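# Assemble two nebuliser sets and place them in tray

## Task

Build two complete nebuliser kits and leave both lying in the square tray. In each kit the T-piece's middle socket must sit on the cup's wide cone, a mouthpiece must be in the T-piece's end socket, a corrugated tube must be on the T-piece's cone, and an oxygen tube must be on the cup's narrow stem, with every one of these joints fully seated.

## Robot and tools

Robot: two six-joint arms, left_arm and right_arm, each with a two-finger parallel gripper. The left base sits at (+0.080, +0.512, 0) m in the scene frame and the right base at (-0.060, -0.436, 0) m; both are turned only slightly about z. A camera stand is fixed behind them. The only cameras are cam_left_wrist and cam_right_wrist (672x504), each riding on its own arm's wrist.

Frames. Scene frame: origin at table-top height halfway between the nominal bases, +z up, +x out over the table, left_arm toward +y. Every hand pose, velocity, target and wrist-camera pose in a result uses that arm's own base frame, not the scene frame. The gripper's fingers point along its +z; they open and close along its x. end_effector_position is the spot between the pads; fingertips lie 17.5 mm past it. A block about 10 cm long juts from the last joint toward the gripper's -y and turns with it. Reported poses may be wrong by a few cm, worse at long reach.

Row layout (shared by execute_actions and move): one flat list of 18 numbers covering both arms, always all 18 even if one arm is idle. First nine are left: dx, dy, dz, rx, ry, rz, gripper position, force_limit, speed; then the same nine for right. Pose numbers are offsets, not poses: they are measured from that arm's Hand target as it stood when the action or move began, along that arm's base axes, with rotation about the Hand target's position. Scale: 1.0 = 0.6 m for dx, dy, dz and 180 degrees for the rotation vector rx, ry, rz; range -1 to 1. Repeating an offset in a new call moves the arm again. All zeros re-commands the current Hand target.

Gripper numbers are settings, not offsets. position: +1 fully open (50 mm), about -0.65 pads meeting, -1 closes until something blocks. force_limit: -1 about 20 N, 0 about 102 N, +1 about 185 N per pad (actual grip may exceed it by up to ~15 N). speed: -1 20 mm/s, 0 85 mm/s, +1 150 mm/s. Both start at +1. A 0 is a real command, so to leave a gripper alone resend its previous three numbers. New force or speed only applies after the position number changes by at least 0.01. object_status: 0 moving, 1 blocked while opening, 2 blocked while closing (a grip), 3 reached the setting or pads met (usually empty). Confirm a grip by reading 2; grip immovable things centred. Opening in mm is about (250 - position_measured) x 0.202.

execute_actions(actions, cameras): actions is a list of actions; each action is up to 15 rows, one per 1/30 s step, and a short action holds its last row to fill 15 steps. Every row is an offset from the action's start pose, not from the previous row. Images come only with an empty actions list or when cameras names them (["all"] for all).

move(target, speed, blend, stop_force, zero, blocking, cameras): target is one 18-number row or up to 15 rows; every row's offsets count from the same starting Hand targets. Straight-line paths, ending together, at least 0.5 s, capped at 10 s. speed in m/s, 0.002 to 2, default 0.25 (turns up to twice that in rad/s); one value or one per target. blend in m rounds corners; 0 stops at each. stop_force 10 to 80 N, one value for both arms, ends an arm's path when it feels that much push along its travel; use slow speeds with it, omit it when backing away from contact, don't rely on it while the gripper rotates, and it may fail near stretched or straight-wrist poses. zero (default true) re-zeroes force before the move. blocking=false returns after about 0.5 s and cannot combine with stop_force. Moves do not avoid obstacles or the other arm; keep paths away from an arm's own base. The result adds a move: line (done, off_target, moving, held, fault) and limits (paced = pose clipped, held = steps withheld).

wait(seconds 0 to 10) lets time pass; stop brakes a running move (fingers continue); zoom_image(camera, region [x0,y0,x1,y1], at most 504x504) enlarges part of the latest image of a wrist camera; clear_fault(arm) clears a torque or force fault after it was reported; finished_scene(scene 1 or 2) ends the scene irreversibly.

Control limits: each step the command is clipped to within 70 mm and 16 degrees of the measured pose. Hand target in results is the last clipped command; grippers often rest a little short of it, and the next command (even zeros) asks again.

Results: end_effector_position (m), quat_wxyz, velocities, joint positions and torques, external joint torques, flange force along gripper axes (includes held weight, noisy), tool commands, step readings for execute_actions, and MOTOR HOT or fault lines.

Avoid: dropping parts or letting them fall off the table; releasing parts still moving; fast impacts; pressing past firm contact (arms are stiff, 144 N or joint load limits trigger a fault, which then needs clear_fault); any contact between the two arms, including a gripper closing on the other's fingers; long stretched holds that overheat motors.

Each tool is called as name([rows], argument=value, ...), one row to a line, values as JSON.

## Session

execute_actions(actions=[])

Scene clock: 0.00 s.
left_arm: end_effector_position=(+0.3663, -0.5091, +0.3408) position_measured=3 object_status=3 end_effector_quat_wxyz=(-0.050, -0.037, +0.944, +0.323) | right_arm: end_effector_position=(+0.6399, -0.6608, +0.2228) position_measured=3 object_status=3 end_effector_quat_wxyz=(-0.496, -0.084, +0.780, -0.372)
Joint positions: left_arm=[-1.085 0.422 1.418 0.192 1.939 -2.725] | right_arm=[-0.541 0.869 1.191 -1.231 1.7 -2.061]
Joint velocities: within noise
Joint torques (N m): no reading
External joint torques (N m): no reading
Flange force (N): no reading
Hand target: left_arm +0.3663, -0.5091, +0.3408; -0.050, -0.037, +0.944, +0.323 | right_arm +0.6399, -0.6608, +0.2228; -0.496, -0.084, +0.780, -0.372
Tool commands: left_gripper/position=+1.0 left_gripper/force_limit=+1.0 left_gripper/speed=+1.0 right_gripper/position=+1.0 right_gripper/force_limit=+1.0 right_gripper/speed=+1.0

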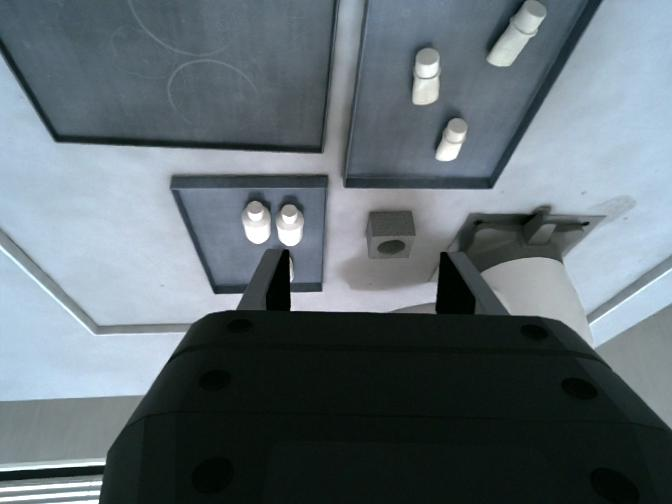

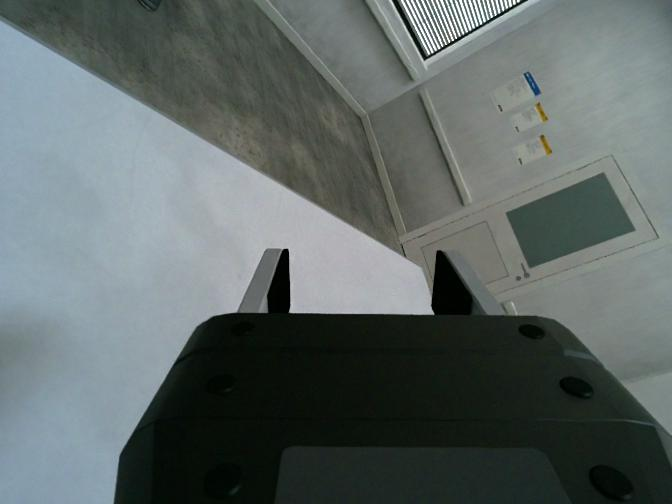

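move(target=[0.140, 0.265, 0.265, -0.210, -0.0325, -0.0241, 1, 1, 1, -0.233, 0.768, 0.462, 0.256, -0.341, -0.0577, 1, 1, 1], speed=0.35, cameras=["all"])

Scene clock: 4.80 s.
left_arm: end_effector_position=(+0.4503, -0.3501, +0.4997) position_measured=3 object_status=3 end_effector_quat_wxyz=(+0.000, +0.000, +1.000, -0.001) | right_arm: end_effector_position=(+0.5000, -0.2000, +0.4999) position_measured=3 object_status=3 end_effector_quat_wxyz=(-0.001, +0.000, +1.000, +0.001)
Joint positions: left_arm=[-0.721 0.016 1.523 -0.001 1.601 -2.292] | right_arm=[-0.445 -0.034 1.572 0 1.605 -2.016]
Joint torques (N m): left_arm=[2.26 -45.75 -45.91 4.25 0.35 -0.39] | right_arm=[3.33 -43.38 -43.35 3.79 -0.13 -0.58]
External joint torques (N m): left_arm=[-2.37 -0.16 1.72 0.08 -0.42 0.39] | right_arm=[-3.27 2.76 -0.78 0.55 0.09 0.58]
Flange force (N): left_arm=[4.7 -0.7 3.9] | right_arm=[-3.1 -6.6 -1.8]
Hand target: left_arm +0.4503, -0.3501, +0.4998; +0.000, +0.000, +1.000, -0.001 | right_arm +0.5001, -0.2000, +0.5000; -0.001, +0.000, +1.000, +0.001
Off the commanded pose: left_arm 0.000 m, 0 deg | right_arm 0.000 m, 0 deg.
move: done
camera_calibration:
cam_left_wrist: T_world_to_cam=[[-0.999852, -0.00390744, -0.0167606, 0.46882], [-0.0096203, 0.934415, 0.356057, 0.169273], [0.01427, 0.356165, -0.934314, 0.721132], [0, 0, 0, 1]] pos_world=[0.460089, -0.413181, 0.62135]
cam_right_wrist: T_world_to_cam=[[-0.999947, -0.0102333, 0.000752245, 0.5035], [-0.00929709, 0.934605, 0.355566, 0.0281915], [-0.00434166, 0.35554, -0.934651, 0.671934], [0, 0, 0, 1]] pos_world=[0.506653, -0.260095, 0.617621]

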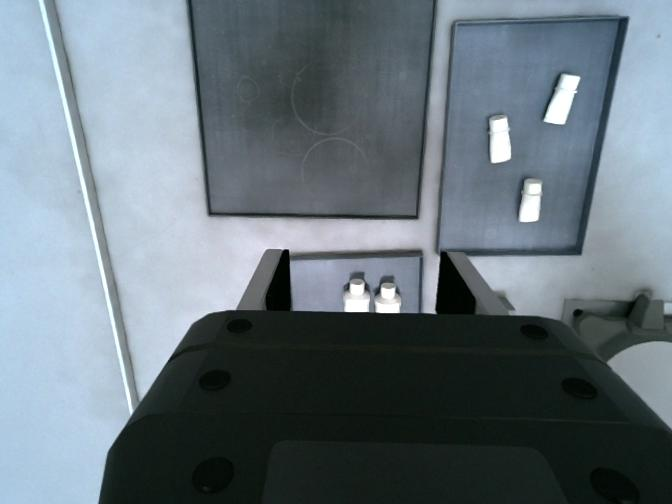

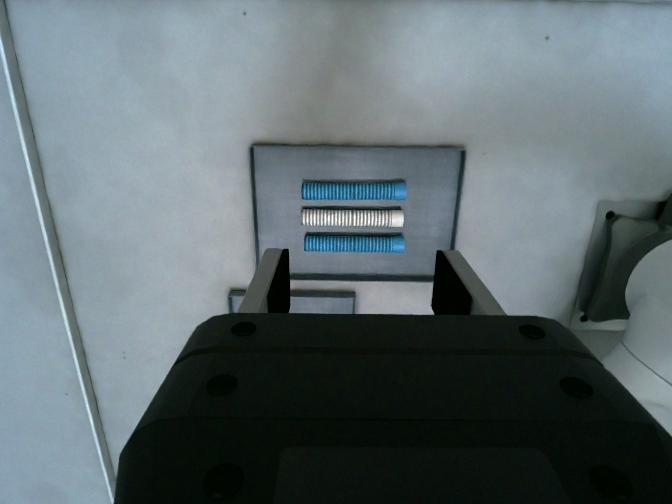

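zoom_image(camera="cam_left_wrist", region=[180, 0, 672, 330])

zoom_image(camera="cam_right_wrist", region=[220, 130, 500, 320])

Scaled by 1.024 from the camera's 672x504 image, which has a finer 960x720 frame.

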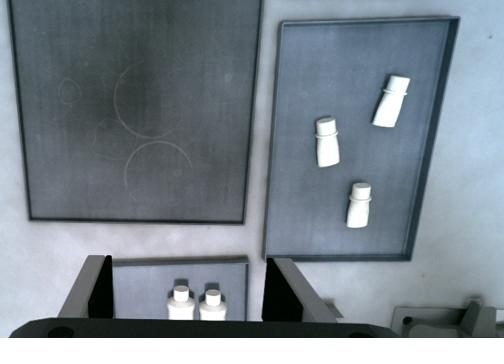

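Scaled by 1.800 from the camera's 672x504 image, which has a finer 960x720 frame.

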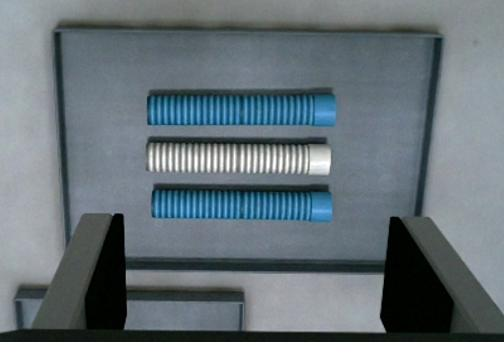

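move(target=[0, 0.333, 0, 0, 0, 0, 1, 1, 1, 0, 0.667, 0, 0, 0, 0, 1, 1, 1], speed=0.4, cameras=["all"])

Scene clock: 7.37 s.
left_arm: end_effector_position=(+0.4503, -0.1503, +0.4998) position_measured=3 object_status=3 end_effector_quat_wxyz=(+0.000, +0.000, +1.000, -0.001) | right_arm: end_effector_position=(+0.5001, +0.2002, +0.5000) position_measured=3 object_status=3 end_effector_quat_wxyz=(-0.001, +0.000, +1.000, +0.001)
Joint positions: left_arm=[-0.394 -0.138 1.667 -0.002 1.612 -1.965] | right_arm=[0.316 -0.034 1.572 0.001 1.604 -1.255]
Joint torques (N m): left_arm=[1.82 -29.34 -46.04 4.22 0.39 -0.4] | right_arm=[3.32 -43.29 -43.21 3.99 -0.13 -0.59]
External joint torques (N m): left_arm=[-1.78 -0.15 1.68 0.13 -0.44 0.4] | right_arm=[-3.22 2.69 -0.94 0.35 0.15 0.59]
Flange force (N): left_arm=[3.4 -1.9 3.9] | right_arm=[-6.9 -2.5 -2.1]
Hand target: left_arm +0.4503, -0.1503, +0.4998; +0.000, +0.000, +1.000, -0.001 | right_arm +0.5001, +0.2002, +0.5000; -0.001, +0.000, +1.000, +0.001
Off the commanded pose: left_arm 0.000 m, 0 deg | right_arm 0.000 m, 0 deg.
move: done
camera_calibration:
cam_left_wrist: T_world_to_cam=[[-0.999852, -0.0039076, -0.0167602, 0.469601], [-0.00961898, 0.934448, 0.355969, -0.0173628], [0.0142705, 0.356077, -0.934348, 0.649972], [0, 0, 0, 1]] pos_world=[0.460089, -0.213381, 0.621351]
cam_right_wrist: T_world_to_cam=[[-0.999948, -0.0101618, 0.00056546, 0.507701], [-0.00929672, 0.934606, 0.355564, -0.345837], [-0.00414166, 0.35554, -0.934652, 0.529545], [0, 0, 0, 1]] pos_world=[0.506653, 0.140105, 0.617621]

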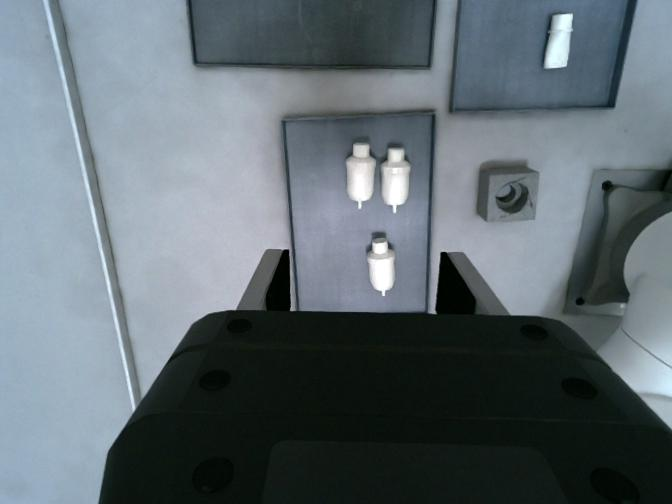

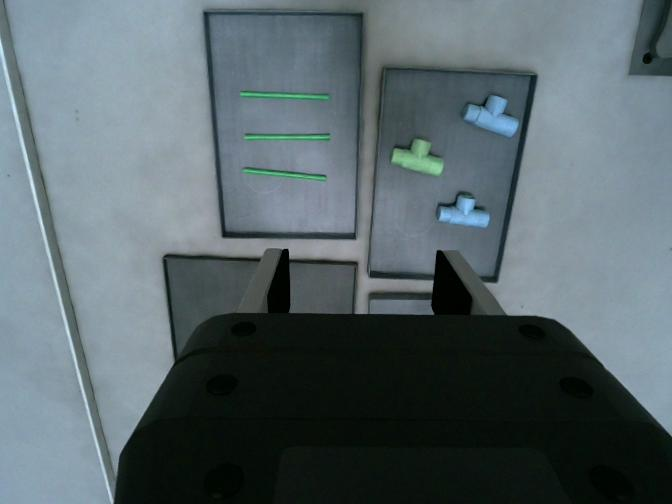

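zoom_image(camera="cam_right_wrist", region=[370, 60, 550, 260])

zoom_image(camera="cam_left_wrist", region=[280, 110, 440, 310])

zoom_image(camera="cam_right_wrist", region=[200, 0, 370, 250])

zoom_image(camera="cam_left_wrist", region=[460, 140, 640, 320])

Scaled by 2.520 from the camera's 672x504 image, which has a finer 960x720 frame.

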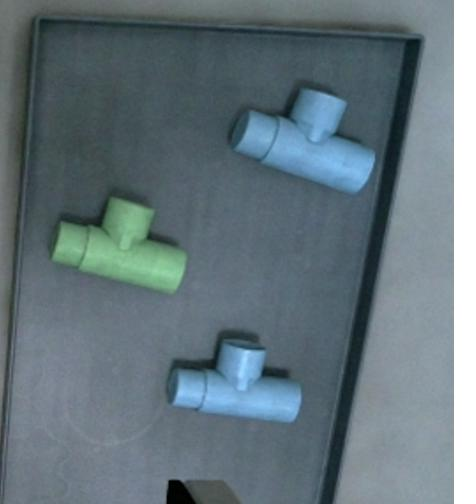

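Scaled by 2.520 from the camera's 672x504 image, which has a finer 960x720 frame.

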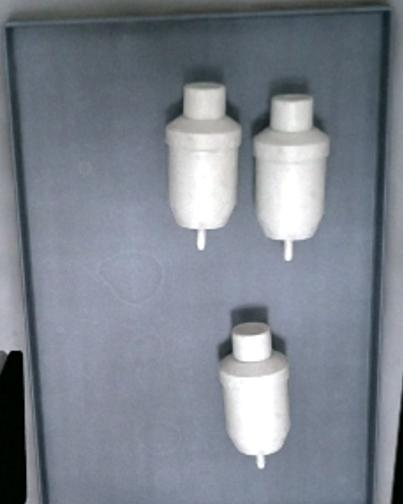

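Scaled by 2.016 from the camera's 672x504 image, which has a finer 960x720 frame.

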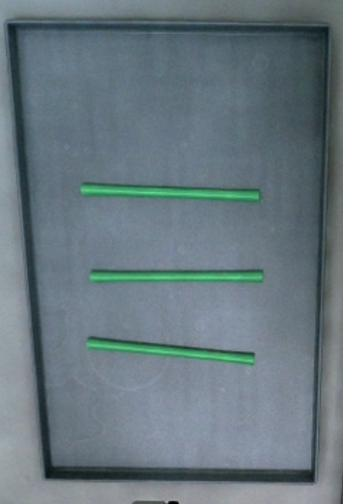

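Scaled by 2.800 from the camera's 672x504 image, which has a finer 960x720 frame.

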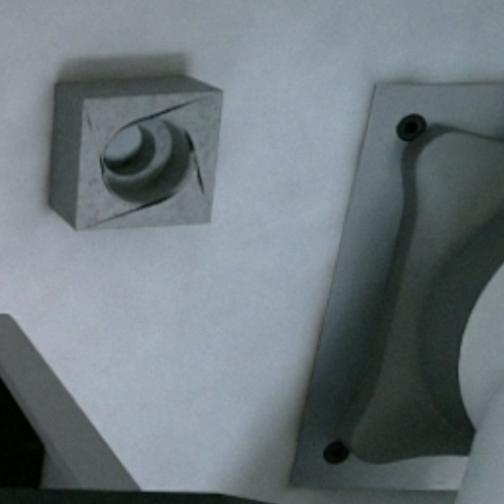

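move(target=[-0.083, 0.072, -0.417, 0, 0, 0, 1, 1, 1, -0.283, -0.053, -0.417, 0, 0, 0, 1, 1, 1], speed=0.4, cameras=["all"])

zoom_image(camera="cam_right_wrist", region=[160, 0, 500, 300])

zoom_image(camera="cam_left_wrist", region=[180, 0, 520, 300])

Scene clock: 17.97 s.
left_arm: end_effector_position=(+0.4005, -0.1071, +0.2496) position_measured=3 object_status=3 end_effector_quat_wxyz=(+0.000, +0.000, +1.000, -0.001) | right_arm: end_effector_position=(+0.3303, +0.1685, +0.2498) position_measured=3 object_status=3 end_effector_quat_wxyz=(-0.001, +0.000, +1.000, +0.001)
Joint positions: left_arm=[-0.343 -0.161 2.145 -0.002 1.156 -1.914] | right_arm=[0.377 -0.239 2.204 0.002 1.178 -1.195]
Joint torques (N m): left_arm=[2.41 -23.89 -42.19 3.88 0.43 -0.41] | right_arm=[3.27 -18.25 -39.78 3.72 0.02 -0.58]
External joint torques (N m): left_arm=[-2.42 0.96 1.86 0.07 -0.46 0.41] | right_arm=[-3.35 3.1 -1.04 0.29 0 0.58]
Flange force (N): left_arm=[2.4 -4.4 4.2] | right_arm=[-9.1 -3.7 0.9]
Hand target: left_arm +0.4005, -0.1071, +0.2496; +0.000, +0.000, +1.000, -0.001 | right_arm +0.3303, +0.1684, +0.2498; -0.001, +0.000, +1.000, +0.001
Off the commanded pose: left_arm 0.000 m, 0 deg | right_arm 0.000 m, 0 deg.
move: done
camera_calibration:
cam_left_wrist: T_world_to_cam=[[-0.99985, -0.00396725, -0.0168884, 0.41582], [-0.00972034, 0.934448, 0.355966, 0.0308957], [0.0143691, 0.356077, -0.934346, 0.401485], [0, 0, 0, 1]] pos_world=[0.410289, -0.17018, 0.371151]
cam_right_wrist: T_world_to_cam=[[-0.999949, -0.0101045, 0.000692267, 0.337677], [-0.00919714, 0.934527, 0.355773, -0.228964], [-0.00424186, 0.355749, -0.934572, 0.306339], [0, 0, 0, 1]] pos_world=[0.336853, 0.108405, 0.367521]

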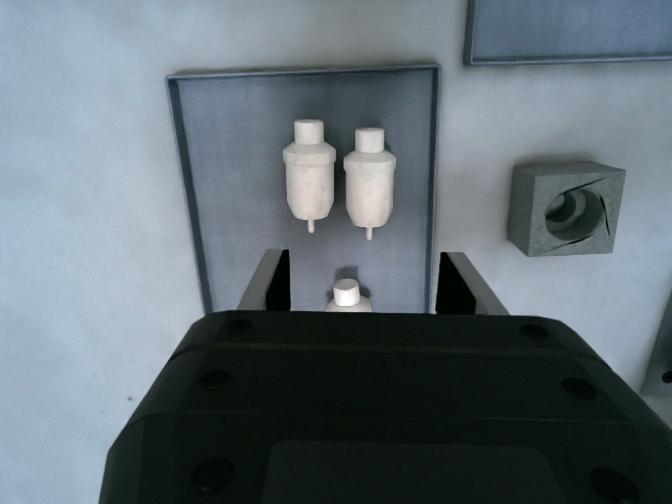

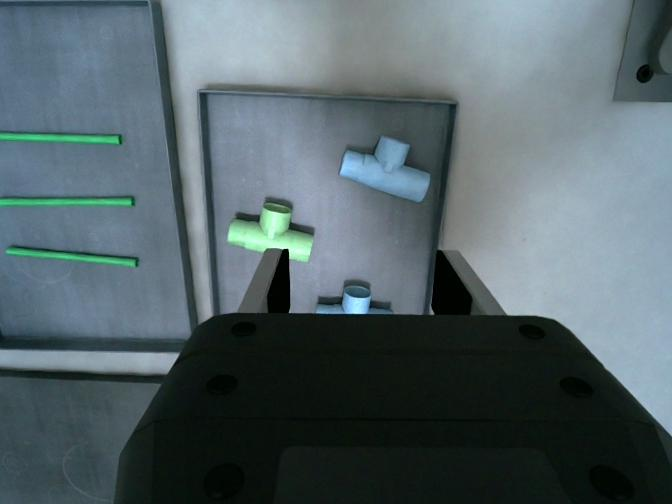

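Scaled by 1.482 from the camera's 672x504 image, which has a finer 960x720 frame.

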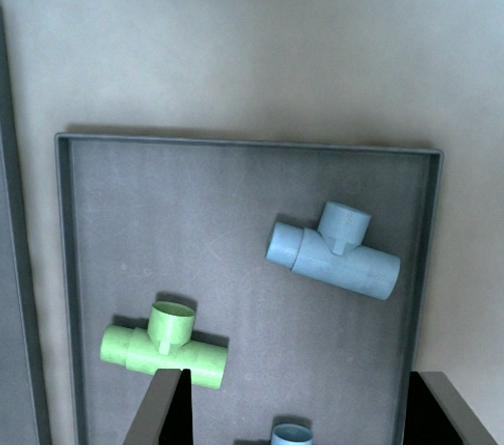

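Scaled by 1.482 from the camera's 672x504 image, which has a finer 960x720 frame.

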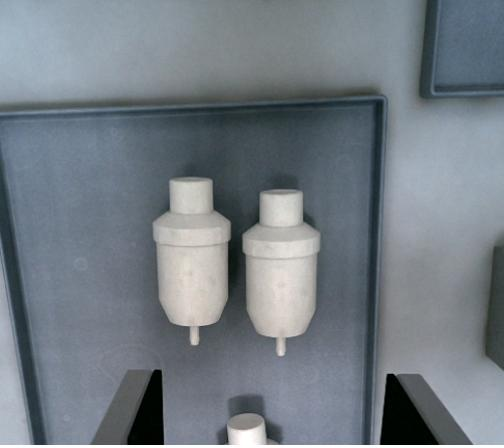

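move(target=[-0.35, -0.488, 0, 0, 0, 0, 1, 1, 1, 0.242, -0.534, 0, 0, 0, 0, 1, 1, 1], speed=0.4, cameras=["all"])

zoom_image(camera="cam_right_wrist", region=[160, 0, 500, 300])

zoom_image(camera="cam_left_wrist", region=[180, 0, 520, 300])

Scene clock: 20.83 s.
left_arm: end_effector_position=(+0.1906, -0.3999, +0.2496) position_measured=3 object_status=3 end_effector_quat_wxyz=(+0.000, +0.000, +1.000, -0.001) | right_arm: end_effector_position=(+0.4755, -0.1520, +0.2498) position_measured=3 object_status=3 end_effector_quat_wxyz=(-0.001, +0.000, +1.000, +0.001)
Joint positions: left_arm=[-1.204 -0.112 2.104 0 1.147 -2.775] | right_arm=[-0.379 -0.016 2.015 0.001 1.144 -1.95]
Joint torques (N m): left_arm=[1.73 -28.34 -41.83 3.89 0.3 -0.4] | right_arm=[3.52 -41.07 -39.24 3.67 -0.23 -0.61]
External joint torques (N m): left_arm=[-1.61 0.12 1.56 0.1 -0.38 0.4] | right_arm=[-3.55 2.91 -0.98 0.27 0.19 0.61]
Flange force (N): left_arm=[3.4 0.8 2.9] | right_arm=[-3.8 -7.4 0.6]
Hand target: left_arm +0.1905, -0.3999, +0.2496; +0.000, +0.000, +1.000, -0.001 | right_arm +0.4755, -0.1520, +0.2498; -0.001, +0.000, +1.000, +0.001
Off the commanded pose: left_arm 0.000 m, 0 deg | right_arm 0.000 m, 0 deg.
move: done
camera_calibration:
cam_left_wrist: T_world_to_cam=[[-0.99985, -0.00409799, -0.0168274, 0.204708], [-0.00981898, 0.934493, 0.355846, 0.302453], [0.0142669, 0.355958, -0.934393, 0.508708], [0, 0, 0, 1]] pos_world=[0.200389, -0.46288, 0.371151]
cam_right_wrist: T_world_to_cam=[[-0.999948, -0.0102189, 0.000437541, 0.479699], [-0.00939589, 0.934638, 0.355476, 0.0721167], [-0.0040415, 0.355453, -0.934685, 0.420854], [0, 0, 0, 1]] pos_world=[0.482053, -0.212095, 0.36752]

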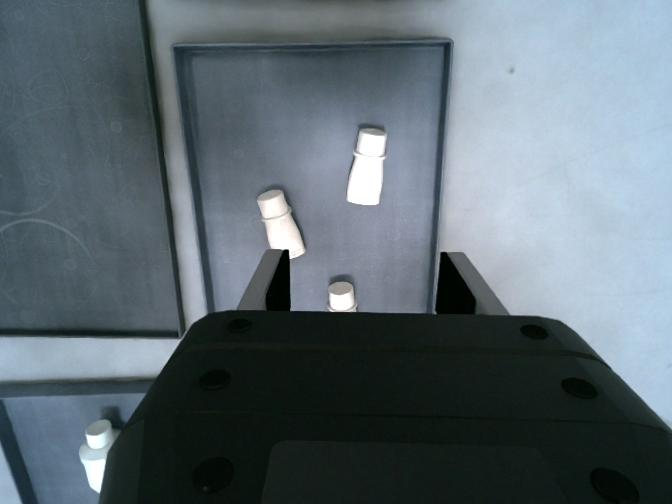

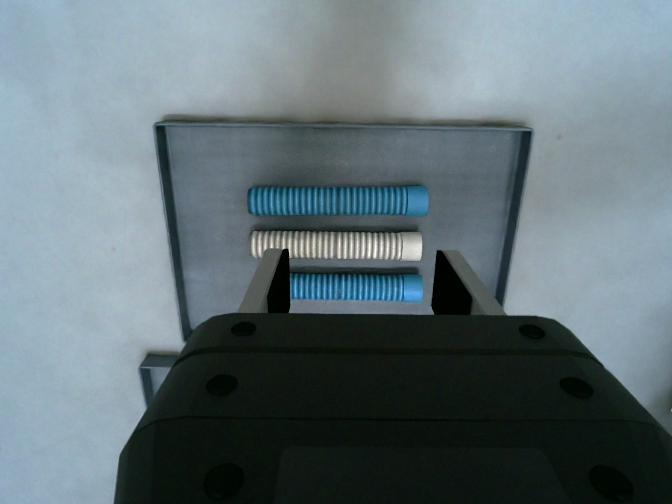

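Scaled by 1.482 from the camera's 672x504 image, which has a finer 960x720 frame.

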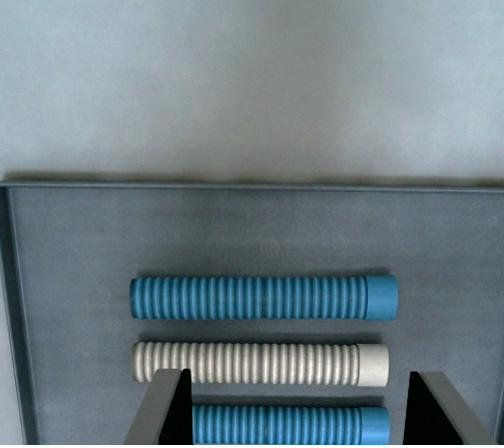

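Scaled by 1.482 from the camera's 672x504 image, which has a finer 960x720 frame.

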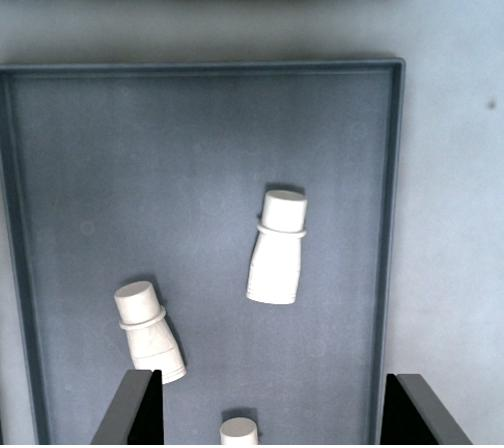

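move(target=[-0.066, -0.607, -0.05, 0, 0, -0.571, 1, 1, 1, -0.095, 0.1823, -0.2167, -0.1954, 0.1954, -0.4718, 0.6, 0, 0], speed=0.4, cameras=["all"])

zoom_image(camera="cam_right_wrist", region=[180, 60, 500, 330])

zoom_image(camera="cam_left_wrist", region=[180, 30, 520, 330])

Scene clock: 32.53 s.
left_arm: end_effector_position=(+0.1551, -0.7240, +0.2228) position_measured=3 object_status=3 end_effector_quat_wxyz=(+0.000, +0.716, +0.698, -0.001) | right_arm: end_effector_position=(+0.4247, -0.0544, +0.1339) position_measured=63 object_status=3 end_effector_quat_wxyz=(-0.248, +0.598, +0.721, -0.247)
Joint positions: left_arm=[-1.406 0.37 1.6 -0.001 1.17 -1.381] | right_arm=[-0.116 0.342 1.985 -0.136 1.52 -0.246]
Joint torques (N m): left_arm=[2.2 -78 -42.28 3.84 0.42 -0.39] | right_arm=[3.01 -68.75 -29.15 2.63 1.97 -0.61]
External joint torques (N m): left_arm=[-2.05 -1.67 1.71 0.14 -0.4 0.39] | right_arm=[-2.88 3.08 -0.62 0.24 0.08 0.61]
Flange force (N): left_arm=[5.8 -3.7 1.4] | right_arm=[-4.9 5.0 -0.3]
Hand target: left_arm +0.1551, -0.7240, +0.2228; +0.000, +0.716, +0.698, -0.001 (not the last commanded pose) | right_arm +0.4246, -0.0544, +0.1339; -0.248, +0.598, +0.721, -0.247 (not the last commanded pose)
Off the commanded pose: left_arm 0.040 m, 11 deg | right_arm 0.019 m, 11 deg.
move: held (left_arm, right_arm; a check stopped the path); limits=held
pose unreachable (left arm): on one or more control steps of this call, first in action 0 (counted from 0), this arm could not follow its commanded pose, so it was not sent that pose on those steps. It may still have moved: this result reports where it is.
cause: moving toward the commanded pose would bring a part of the arm too close to another arm (a part of this arm just beyond joint 5 (wrist pitch) and a part of the right arm just beyond its joint 2 (shoulder), along the way the arms are being sent, or toward where that arm still pushes).
pose unreachable (right arm): on one or more control steps of this call, first in action 0 (counted from 0), this arm could not follow its commanded pose, so it was not sent that pose on those steps. It may still have moved: this result reports where it is.
cause: moving toward the commanded pose would bring a part of the arm too close to another arm (a part of this arm just beyond joint 2 (shoulder) and a part of the left arm just beyond its joint 5 (wrist pitch), along the way the arms are being sent, or toward where that arm still pushes).
camera_calibration:
cam_left_wrist: T_world_to_cam=[[0.0212297, 0.99962, -0.0175732, 0.735934], [0.933767, -0.0135441, 0.357625, -0.218521], [0.357251, -0.0240016, -0.9337, 0.271142], [0, 0, 0, 1]] pos_world=[0.0915581, -0.732106, 0.344247]
cam_right_wrist: T_world_to_cam=[[-0.170111, 0.983042, 0.0684928, 0.122432], [0.921673, 0.183315, -0.341929, -0.321268], [-0.348686, 0.00496223, -0.937226, 0.405172], [0, 0, 0, 1]] pos_world=[0.458209, -0.0634738, 0.261502]

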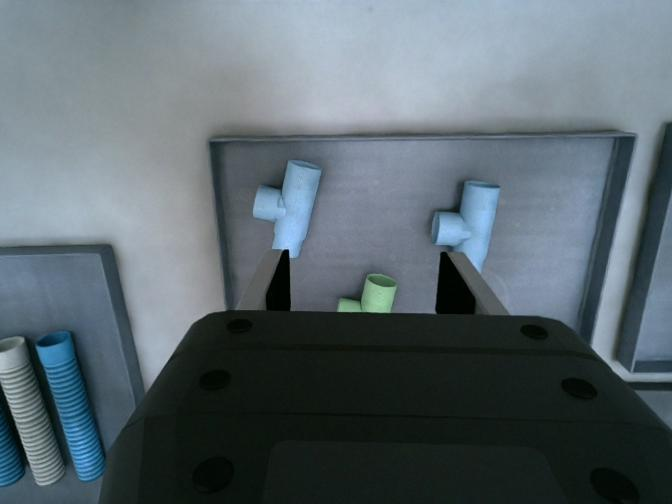

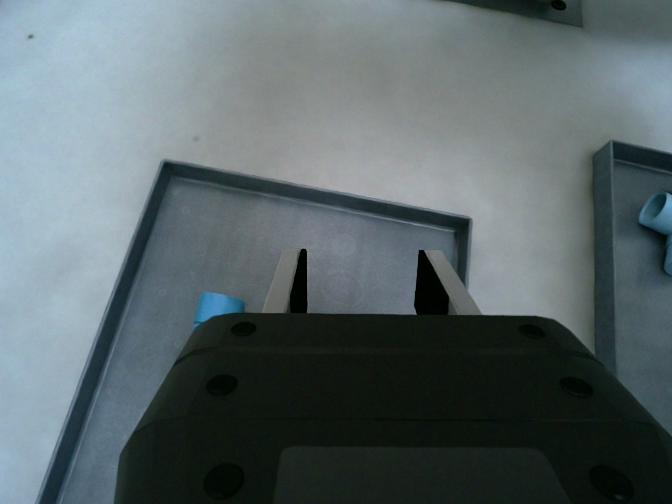

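Scaled by 1.575 from the camera's 672x504 image, which has a finer 960x720 frame.

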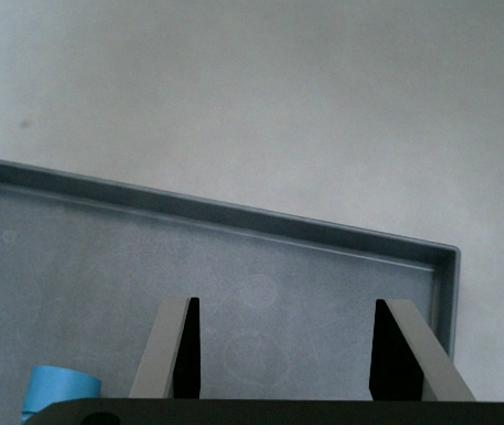

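Scaled by 1.482 from the camera's 672x504 image, which has a finer 960x720 frame.

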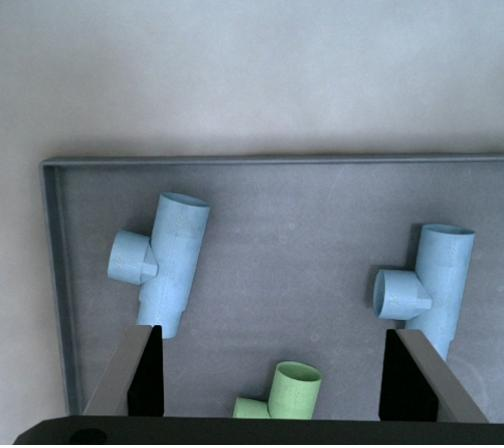

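move(target=[0.0373, 0.165, -0.2213, -0.0039, -0.1111, -0.0063, 1, 0, 0, -0.0102, 0.0197, -0.0565, -0.0216, 0.0214, -0.0510, 0.6, 0, 0], speed=0.3, cameras=["all"])

zoom_image(camera="cam_right_wrist", region=[180, 60, 500, 330])

zoom_image(camera="cam_left_wrist", region=[180, 60, 500, 330])

Scene clock: 40.33 s.
left_arm: end_effector_position=(+0.1775, -0.6250, +0.0901) position_measured=3 object_status=3 end_effector_quat_wxyz=(+0.126, +0.712, +0.681, +0.119) | right_arm: end_effector_position=(+0.4185, -0.0426, +0.1000) position_measured=63 object_status=3 end_effector_quat_wxyz=(-0.271, +0.653, +0.654, -0.270)
Joint positions: left_arm=[-1.5 0.342 1.96 0.468 0.852 -1.769] | right_arm=[-0.123 0.414 1.992 -0.087 1.517 -0.084]
Joint torques (N m): left_arm=[2.13 -69.5 -35.61 3.52 0.59 -0.42] | right_arm=[3.32 -73.54 -26.31 2.5 2.16 -0.63]
External joint torques (N m): left_arm=[-2.01 -1.43 1.27 0.14 -0.4 0.42] | right_arm=[-3.26 3.55 -0.8 0.26 0.05 0.63]
Flange force (N): left_arm=[4.1 -2.8 -1.6] | right_arm=[-4.6 6.7 -0.7]
Hand target: left_arm +0.1775, -0.6250, +0.0900; +0.126, +0.712, +0.681, +0.119 | right_arm +0.4185, -0.0426, +0.1000; -0.271, +0.653, +0.654, -0.270
Off the commanded pose: left_arm 0.000 m, 0 deg | right_arm 0.000 m, 0 deg.
move: done
camera_calibration:
cam_left_wrist: T_world_to_cam=[[0.0474258, 0.998713, -0.0179697, 0.628965], [0.754699, -0.0240416, 0.655631, -0.192345], [0.654355, -0.0446556, -0.754868, 0.0598535], [0, 0, 0, 1]] pos_world=[0.0761677, -0.630107, 0.182591]
cam_right_wrist: T_world_to_cam=[[-0.00832254, 0.99994, 0.00707845, 0.0511727], [0.911867, 0.0104943, -0.410352, -0.325741], [-0.410402, 0.00303943, -0.9119, 0.39452], [0, 0, 0, 1]] pos_world=[0.45937, -0.0489503, 0.225732]

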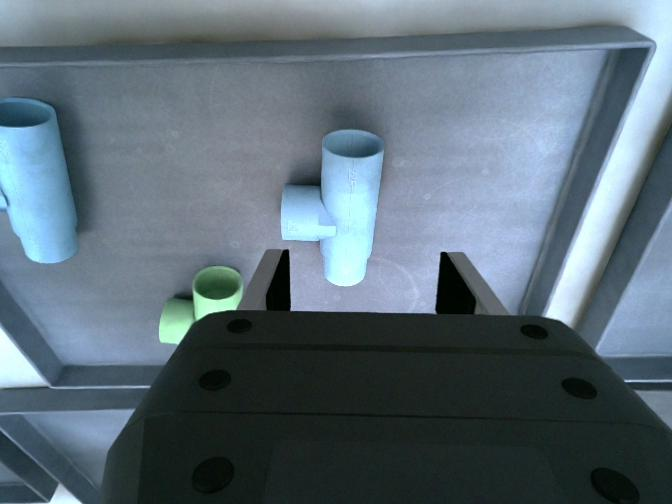

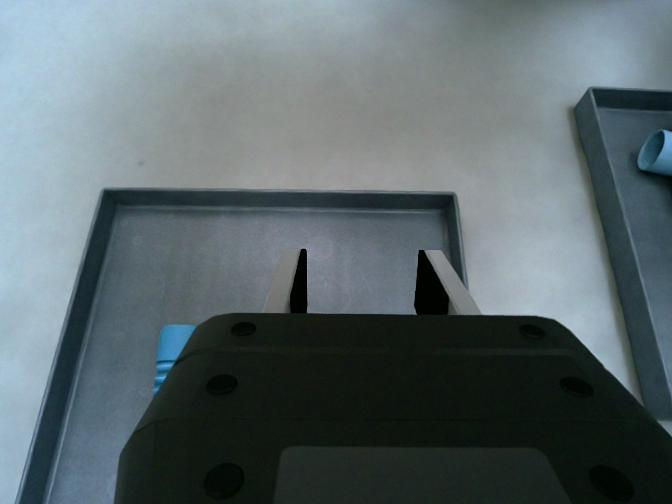

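Scaled by 1.575 from the camera's 672x504 image, which has a finer 960x720 frame.

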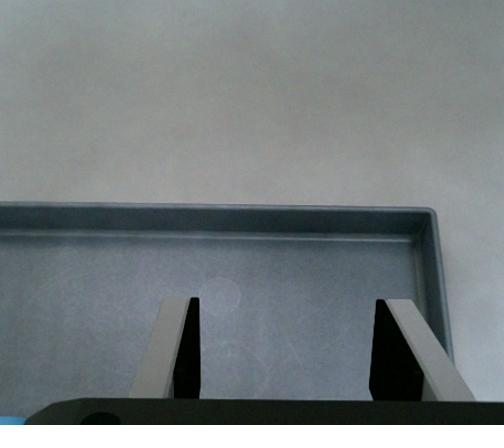

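Scaled by 1.575 from the camera's 672x504 image, which has a finer 960x720 frame.

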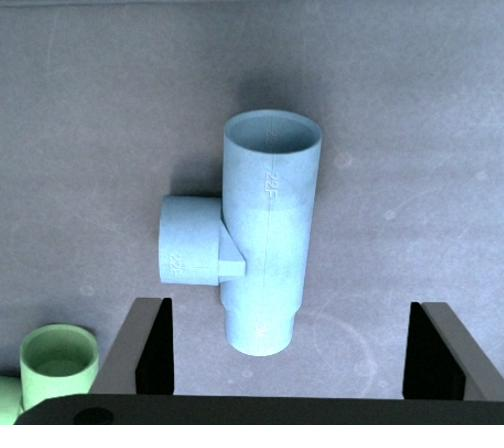

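zoom_image(camera="cam_right_wrist", region=[80, 280, 280, 430])

Scaled by 2.520 from the camera's 672x504 image, which has a finer 960x720 frame.

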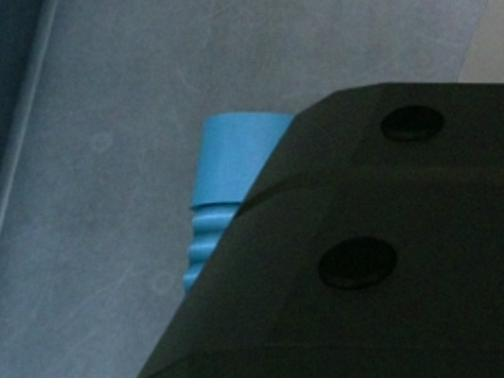

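move(target=[-0.02, -0.0058, -0.0667, 0, 0, -0.0053, 0.65, 0, 0, 0.0783, 0.0018, -0.0333, 0, 0, 0, 0.6, 0, 0], speed=0.2, cameras=["all"])

zoom_image(camera="cam_right_wrist", region=[200, 180, 500, 330])

zoom_image(camera="cam_left_wrist", region=[200, 60, 500, 330])

Scene clock: 43.60 s.
left_arm: end_effector_position=(+0.1655, -0.6285, +0.0500) position_measured=56 object_status=3 end_effector_quat_wxyz=(+0.127, +0.717, +0.675, +0.118) | right_arm: end_effector_position=(+0.4655, -0.0415, +0.0800) position_measured=63 object_status=3 end_effector_quat_wxyz=(-0.271, +0.653, +0.654, -0.271)
Joint positions: left_arm=[-1.52 0.392 1.983 0.499 0.789 -1.817] | right_arm=[-0.113 0.495 1.907 -0.08 1.522 -0.077]
Joint torques (N m): left_arm=[2.34 -72 -33.62 3.31 0.66 -0.43] | right_arm=[3.46 -81.17 -26.36 2.54 2.16 -0.6]
External joint torques (N m): left_arm=[-2.1 -1.32 1.48 0.04 -0.41 0.43] | right_arm=[-3.45 3.12 -0.97 0.25 0.07 0.6]
Flange force (N): left_arm=[4.2 -2.9 -1.8] | right_arm=[-4.6 6.1 -1.1]
Hand target: left_arm +0.1655, -0.6285, +0.0500; +0.127, +0.717, +0.675, +0.118 | right_arm +0.4655, -0.0415, +0.0800; -0.271, +0.653, +0.654, -0.270
Off the commanded pose: left_arm 0.000 m, 0 deg | right_arm 0.000 m, 0 deg.
move: done
camera_calibration:
cam_left_wrist: T_world_to_cam=[[0.0641008, 0.997783, -0.0179125, 0.628979], [0.754178, -0.0366805, 0.655645, -0.164971], [0.653534, -0.0555366, -0.754857, 0.0305513], [0, 0, 0, 1]] pos_world=[0.0641331, -0.631939, 0.142491]
cam_right_wrist: T_world_to_cam=[[-0.00832254, 0.99994, 0.00707845, 0.0507055], [0.911867, 0.0104943, -0.410352, -0.376816], [-0.410402, 0.00303943, -0.9119, 0.395568], [0, 0, 0, 1]] pos_world=[0.50637, -0.0479503, 0.205732]

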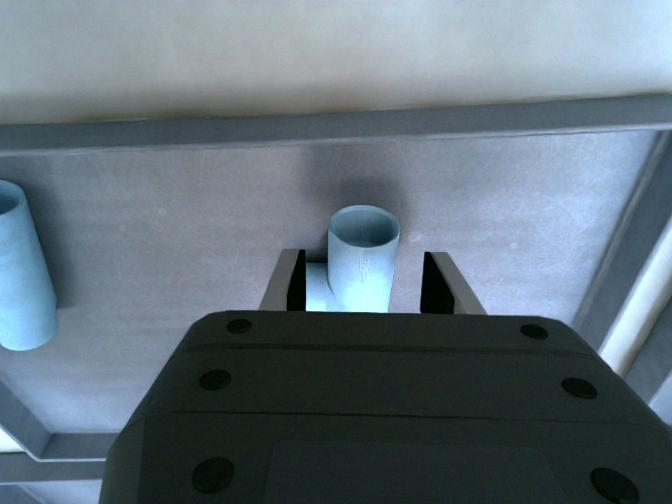

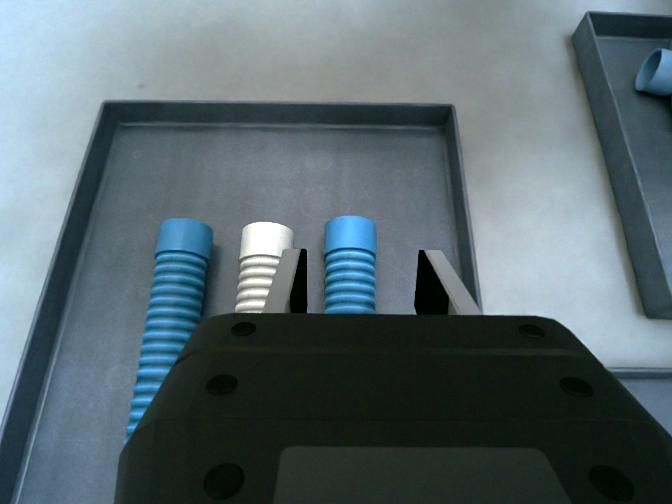

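Scaled by 1.680 from the camera's 672x504 image, which has a finer 960x720 frame.

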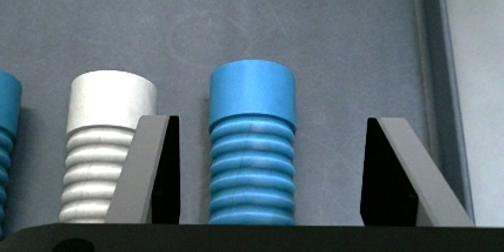

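Scaled by 1.680 from the camera's 672x504 image, which has a finer 960x720 frame.

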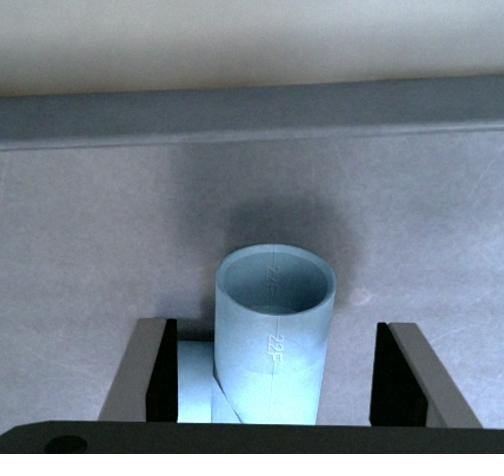

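move(target=[0, 0, -0.0233, 0, 0, 0, 0.65, 0, 0, -0.0625, -0.0027, -0.0583, 0, 0, 0, 0.505, 0, 0], speed=0.2)

move(target=[0, 0, -0.0333, 0, 0, 0, 0.65, 0, 0, 0, 0, -0.0583, 0, 0, 0, 0.505, 0, 0], speed=0.025, stop_force=12, cameras=["all"])

Scene clock: 46.37 s.
left_arm: end_effector_position=(+0.1655, -0.6285, +0.0360) position_measured=56 object_status=3 end_effector_quat_wxyz=(+0.127, +0.717, +0.675, +0.118) | right_arm: end_effector_position=(+0.4280, -0.0431, +0.0450) position_measured=77 object_status=3 end_effector_quat_wxyz=(-0.271, +0.653, +0.654, -0.270)
Joint positions: left_arm=[-1.52 0.41 1.99 0.511 0.767 -1.835] | right_arm=[-0.122 0.5 1.995 -0.087 1.429 -0.075]
Joint torques (N m): left_arm=[2.11 -73 -32.92 3.12 0.68 -0.43] | right_arm=[3.23 -79.24 -23.22 2.26 2.16 -0.66]
External joint torques (N m): left_arm=[-1.53 -2.16 1.16 0.15 -0.43 0.43] | right_arm=[-3.2 3.81 -0.93 0.22 0.06 0.66]
Flange force (N): left_arm=[4.7 -1.6 -2.7] | right_arm=[-4.5 7.4 -0.2]
Hand target: left_arm +0.1655, -0.6285, +0.0360; +0.127, +0.717, +0.675, +0.118 | right_arm +0.4280, -0.0431, +0.0450; -0.271, +0.653, +0.654, -0.270
Off the commanded pose: left_arm 0.000 m, 0 deg | right_arm 0.000 m, 0 deg.
move: done

Scene clock: 47.93 s.
left_arm: end_effector_position=(+0.1655, -0.6285, +0.0221) position_measured=56 object_status=3 end_effector_quat_wxyz=(+0.127, +0.717, +0.675, +0.118) | right_arm: end_effector_position=(+0.4280, -0.0431, +0.0216) position_measured=77 object_status=3 end_effector_quat_wxyz=(-0.271, +0.653, +0.654, -0.271)
Joint positions: left_arm=[-1.52 0.428 1.997 0.524 0.745 -1.853] | right_arm=[-0.122 0.534 2.002 -0.088 1.389 -0.072]
Joint torques (N m): left_arm=[4.45 -53.88 -25.04 2.46 -2.23 -0.52] | right_arm=[2.03 -57.49 -10.07 2.19 -6.34 -0.59]
External joint torques (N m): left_arm=[-4.23 -21.53 -5.68 0.68 2.5 0.52] | right_arm=[-2.02 -19.6 -12.69 0.16 8.56 0.59]
Flange force (N): left_arm=[11.0 3.4 -36.3] | right_arm=[-2.7 -22.6 -42.4]
Hand target: left_arm +0.1655, -0.6285, +0.0221; +0.127, +0.717, +0.675, +0.118 (not the last commanded pose) | right_arm +0.4280, -0.0431, +0.0216; -0.271, +0.653, +0.654, -0.271 (not the last commanded pose)
Off the commanded pose: left_arm 0.006 m, 0 deg | right_arm 0.012 m, 0 deg.
move: contact (left_arm, right_arm)
camera_calibration:
cam_left_wrist: T_world_to_cam=[[0.0640267, 0.997786, -0.0179667, 0.628493], [0.754134, -0.0365849, 0.655701, -0.146622], [0.653592, -0.0555317, -0.754807, 0.00948429], [0, 0, 0, 1]] pos_world=[0.0641331, -0.631939, 0.114591]
cam_right_wrist: T_world_to_cam=[[-0.00826934, 0.999942, 0.00694909, 0.0524009], [0.911721, 0.0103938, -0.410678, -0.366459], [-0.410726, 0.0029396, -0.911754, 0.327053], [0, 0, 0, 1]] pos_world=[0.468871, -0.0495503, 0.147331]

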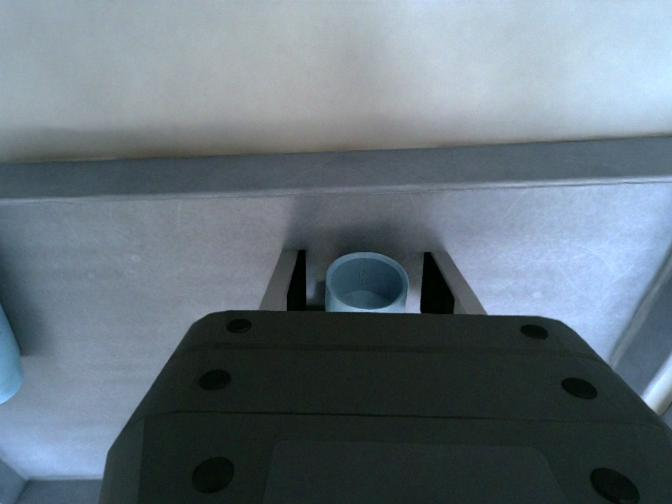

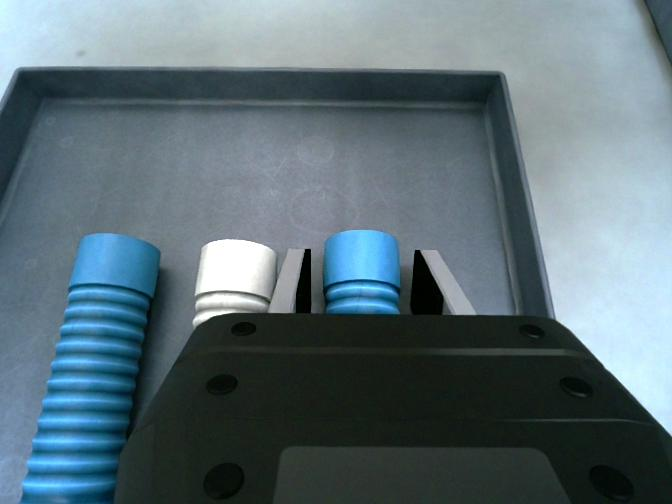

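move([
  [0, 0, 0.0033, 0, 0, 0, 0.65, 0, 0, 0, 0, 0.0033, 0, 0, 0, 0.505, 0, 0],
  [0, 0, 0.0033, 0, 0, 0, -1, 0, -0.5, 0, 0, 0.0033, 0, 0, 0, -1, 0, -0.5],
], speed=0.05, cameras=["all"])

zoom_image(camera="cam_right_wrist", region=[200, 180, 500, 330])

zoom_image(camera="cam_left_wrist", region=[200, 180, 500, 330])

Scene clock: 49.53 s.
left_arm: end_effector_position=(+0.1655, -0.6285, +0.0241) position_measured=132 object_status=2 end_effector_quat_wxyz=(+0.127, +0.717, +0.675, +0.118) | right_arm: end_effector_position=(+0.4280, -0.0431, +0.0236) position_measured=135 object_status=2 end_effector_quat_wxyz=(-0.271, +0.653, +0.654, -0.271)
Joint positions: left_arm=[-1.52 0.425 1.996 0.522 0.749 -1.85] | right_arm=[-0.122 0.531 2.001 -0.088 1.392 -0.072]
Joint torques (N m): left_arm=[2.16 -74.04 -32.35 3.09 0.67 -0.4] | right_arm=[3.13 -81.02 -21.76 2.19 2.11 -0.66]
External joint torques (N m): left_arm=[-2.09 -1.33 1.39 0.07 -0.41 0.4] | right_arm=[-3.04 4.31 -0.92 0.16 0.12 0.66]
Flange force (N): left_arm=[4.0 -2.8 -2.0] | right_arm=[-4.4 8.3 0.1]
Hand target: left_arm +0.1655, -0.6285, +0.0241; +0.127, +0.717, +0.675, +0.118 | right_arm +0.4280, -0.0431, +0.0236; -0.271, +0.653, +0.654, -0.271
Off the commanded pose: left_arm 0.000 m, 0 deg | right_arm 0.000 m, 0 deg.
move: done
camera_calibration:
cam_left_wrist: T_world_to_cam=[[0.0640223, 0.997787, -0.0179705, 0.62853], [0.754134, -0.0365791, 0.655701, -0.147929], [0.653592, -0.0555316, -0.754807, 0.010994], [0, 0, 0, 1]] pos_world=[0.0641331, -0.631939, 0.116591]
cam_right_wrist: T_world_to_cam=[[-0.00836058, 0.999941, 0.00698998, 0.0524242], [0.91172, 0.0104938, -0.410677, -0.365673], [-0.410726, 0.00293941, -0.911754, 0.328785], [0, 0, 0, 1]] pos_world=[0.468871, -0.0495502, 0.149231]

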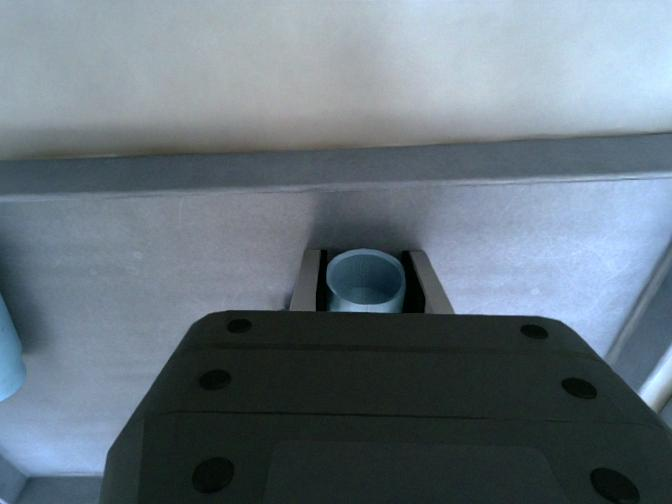

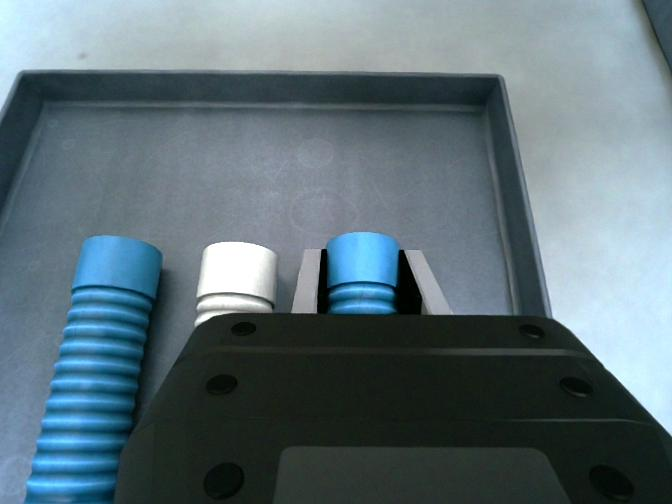

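Scaled by 1.680 from the camera's 672x504 image, which has a finer 960x720 frame.

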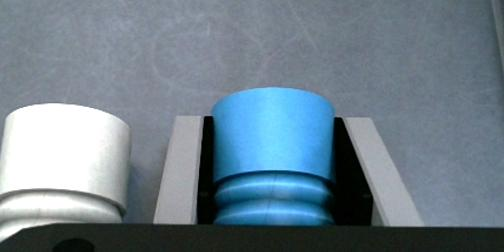

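Scaled by 1.680 from the camera's 672x504 image, which has a finer 960x720 frame.

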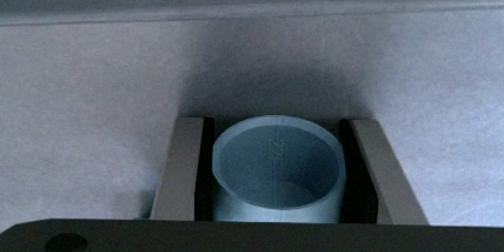

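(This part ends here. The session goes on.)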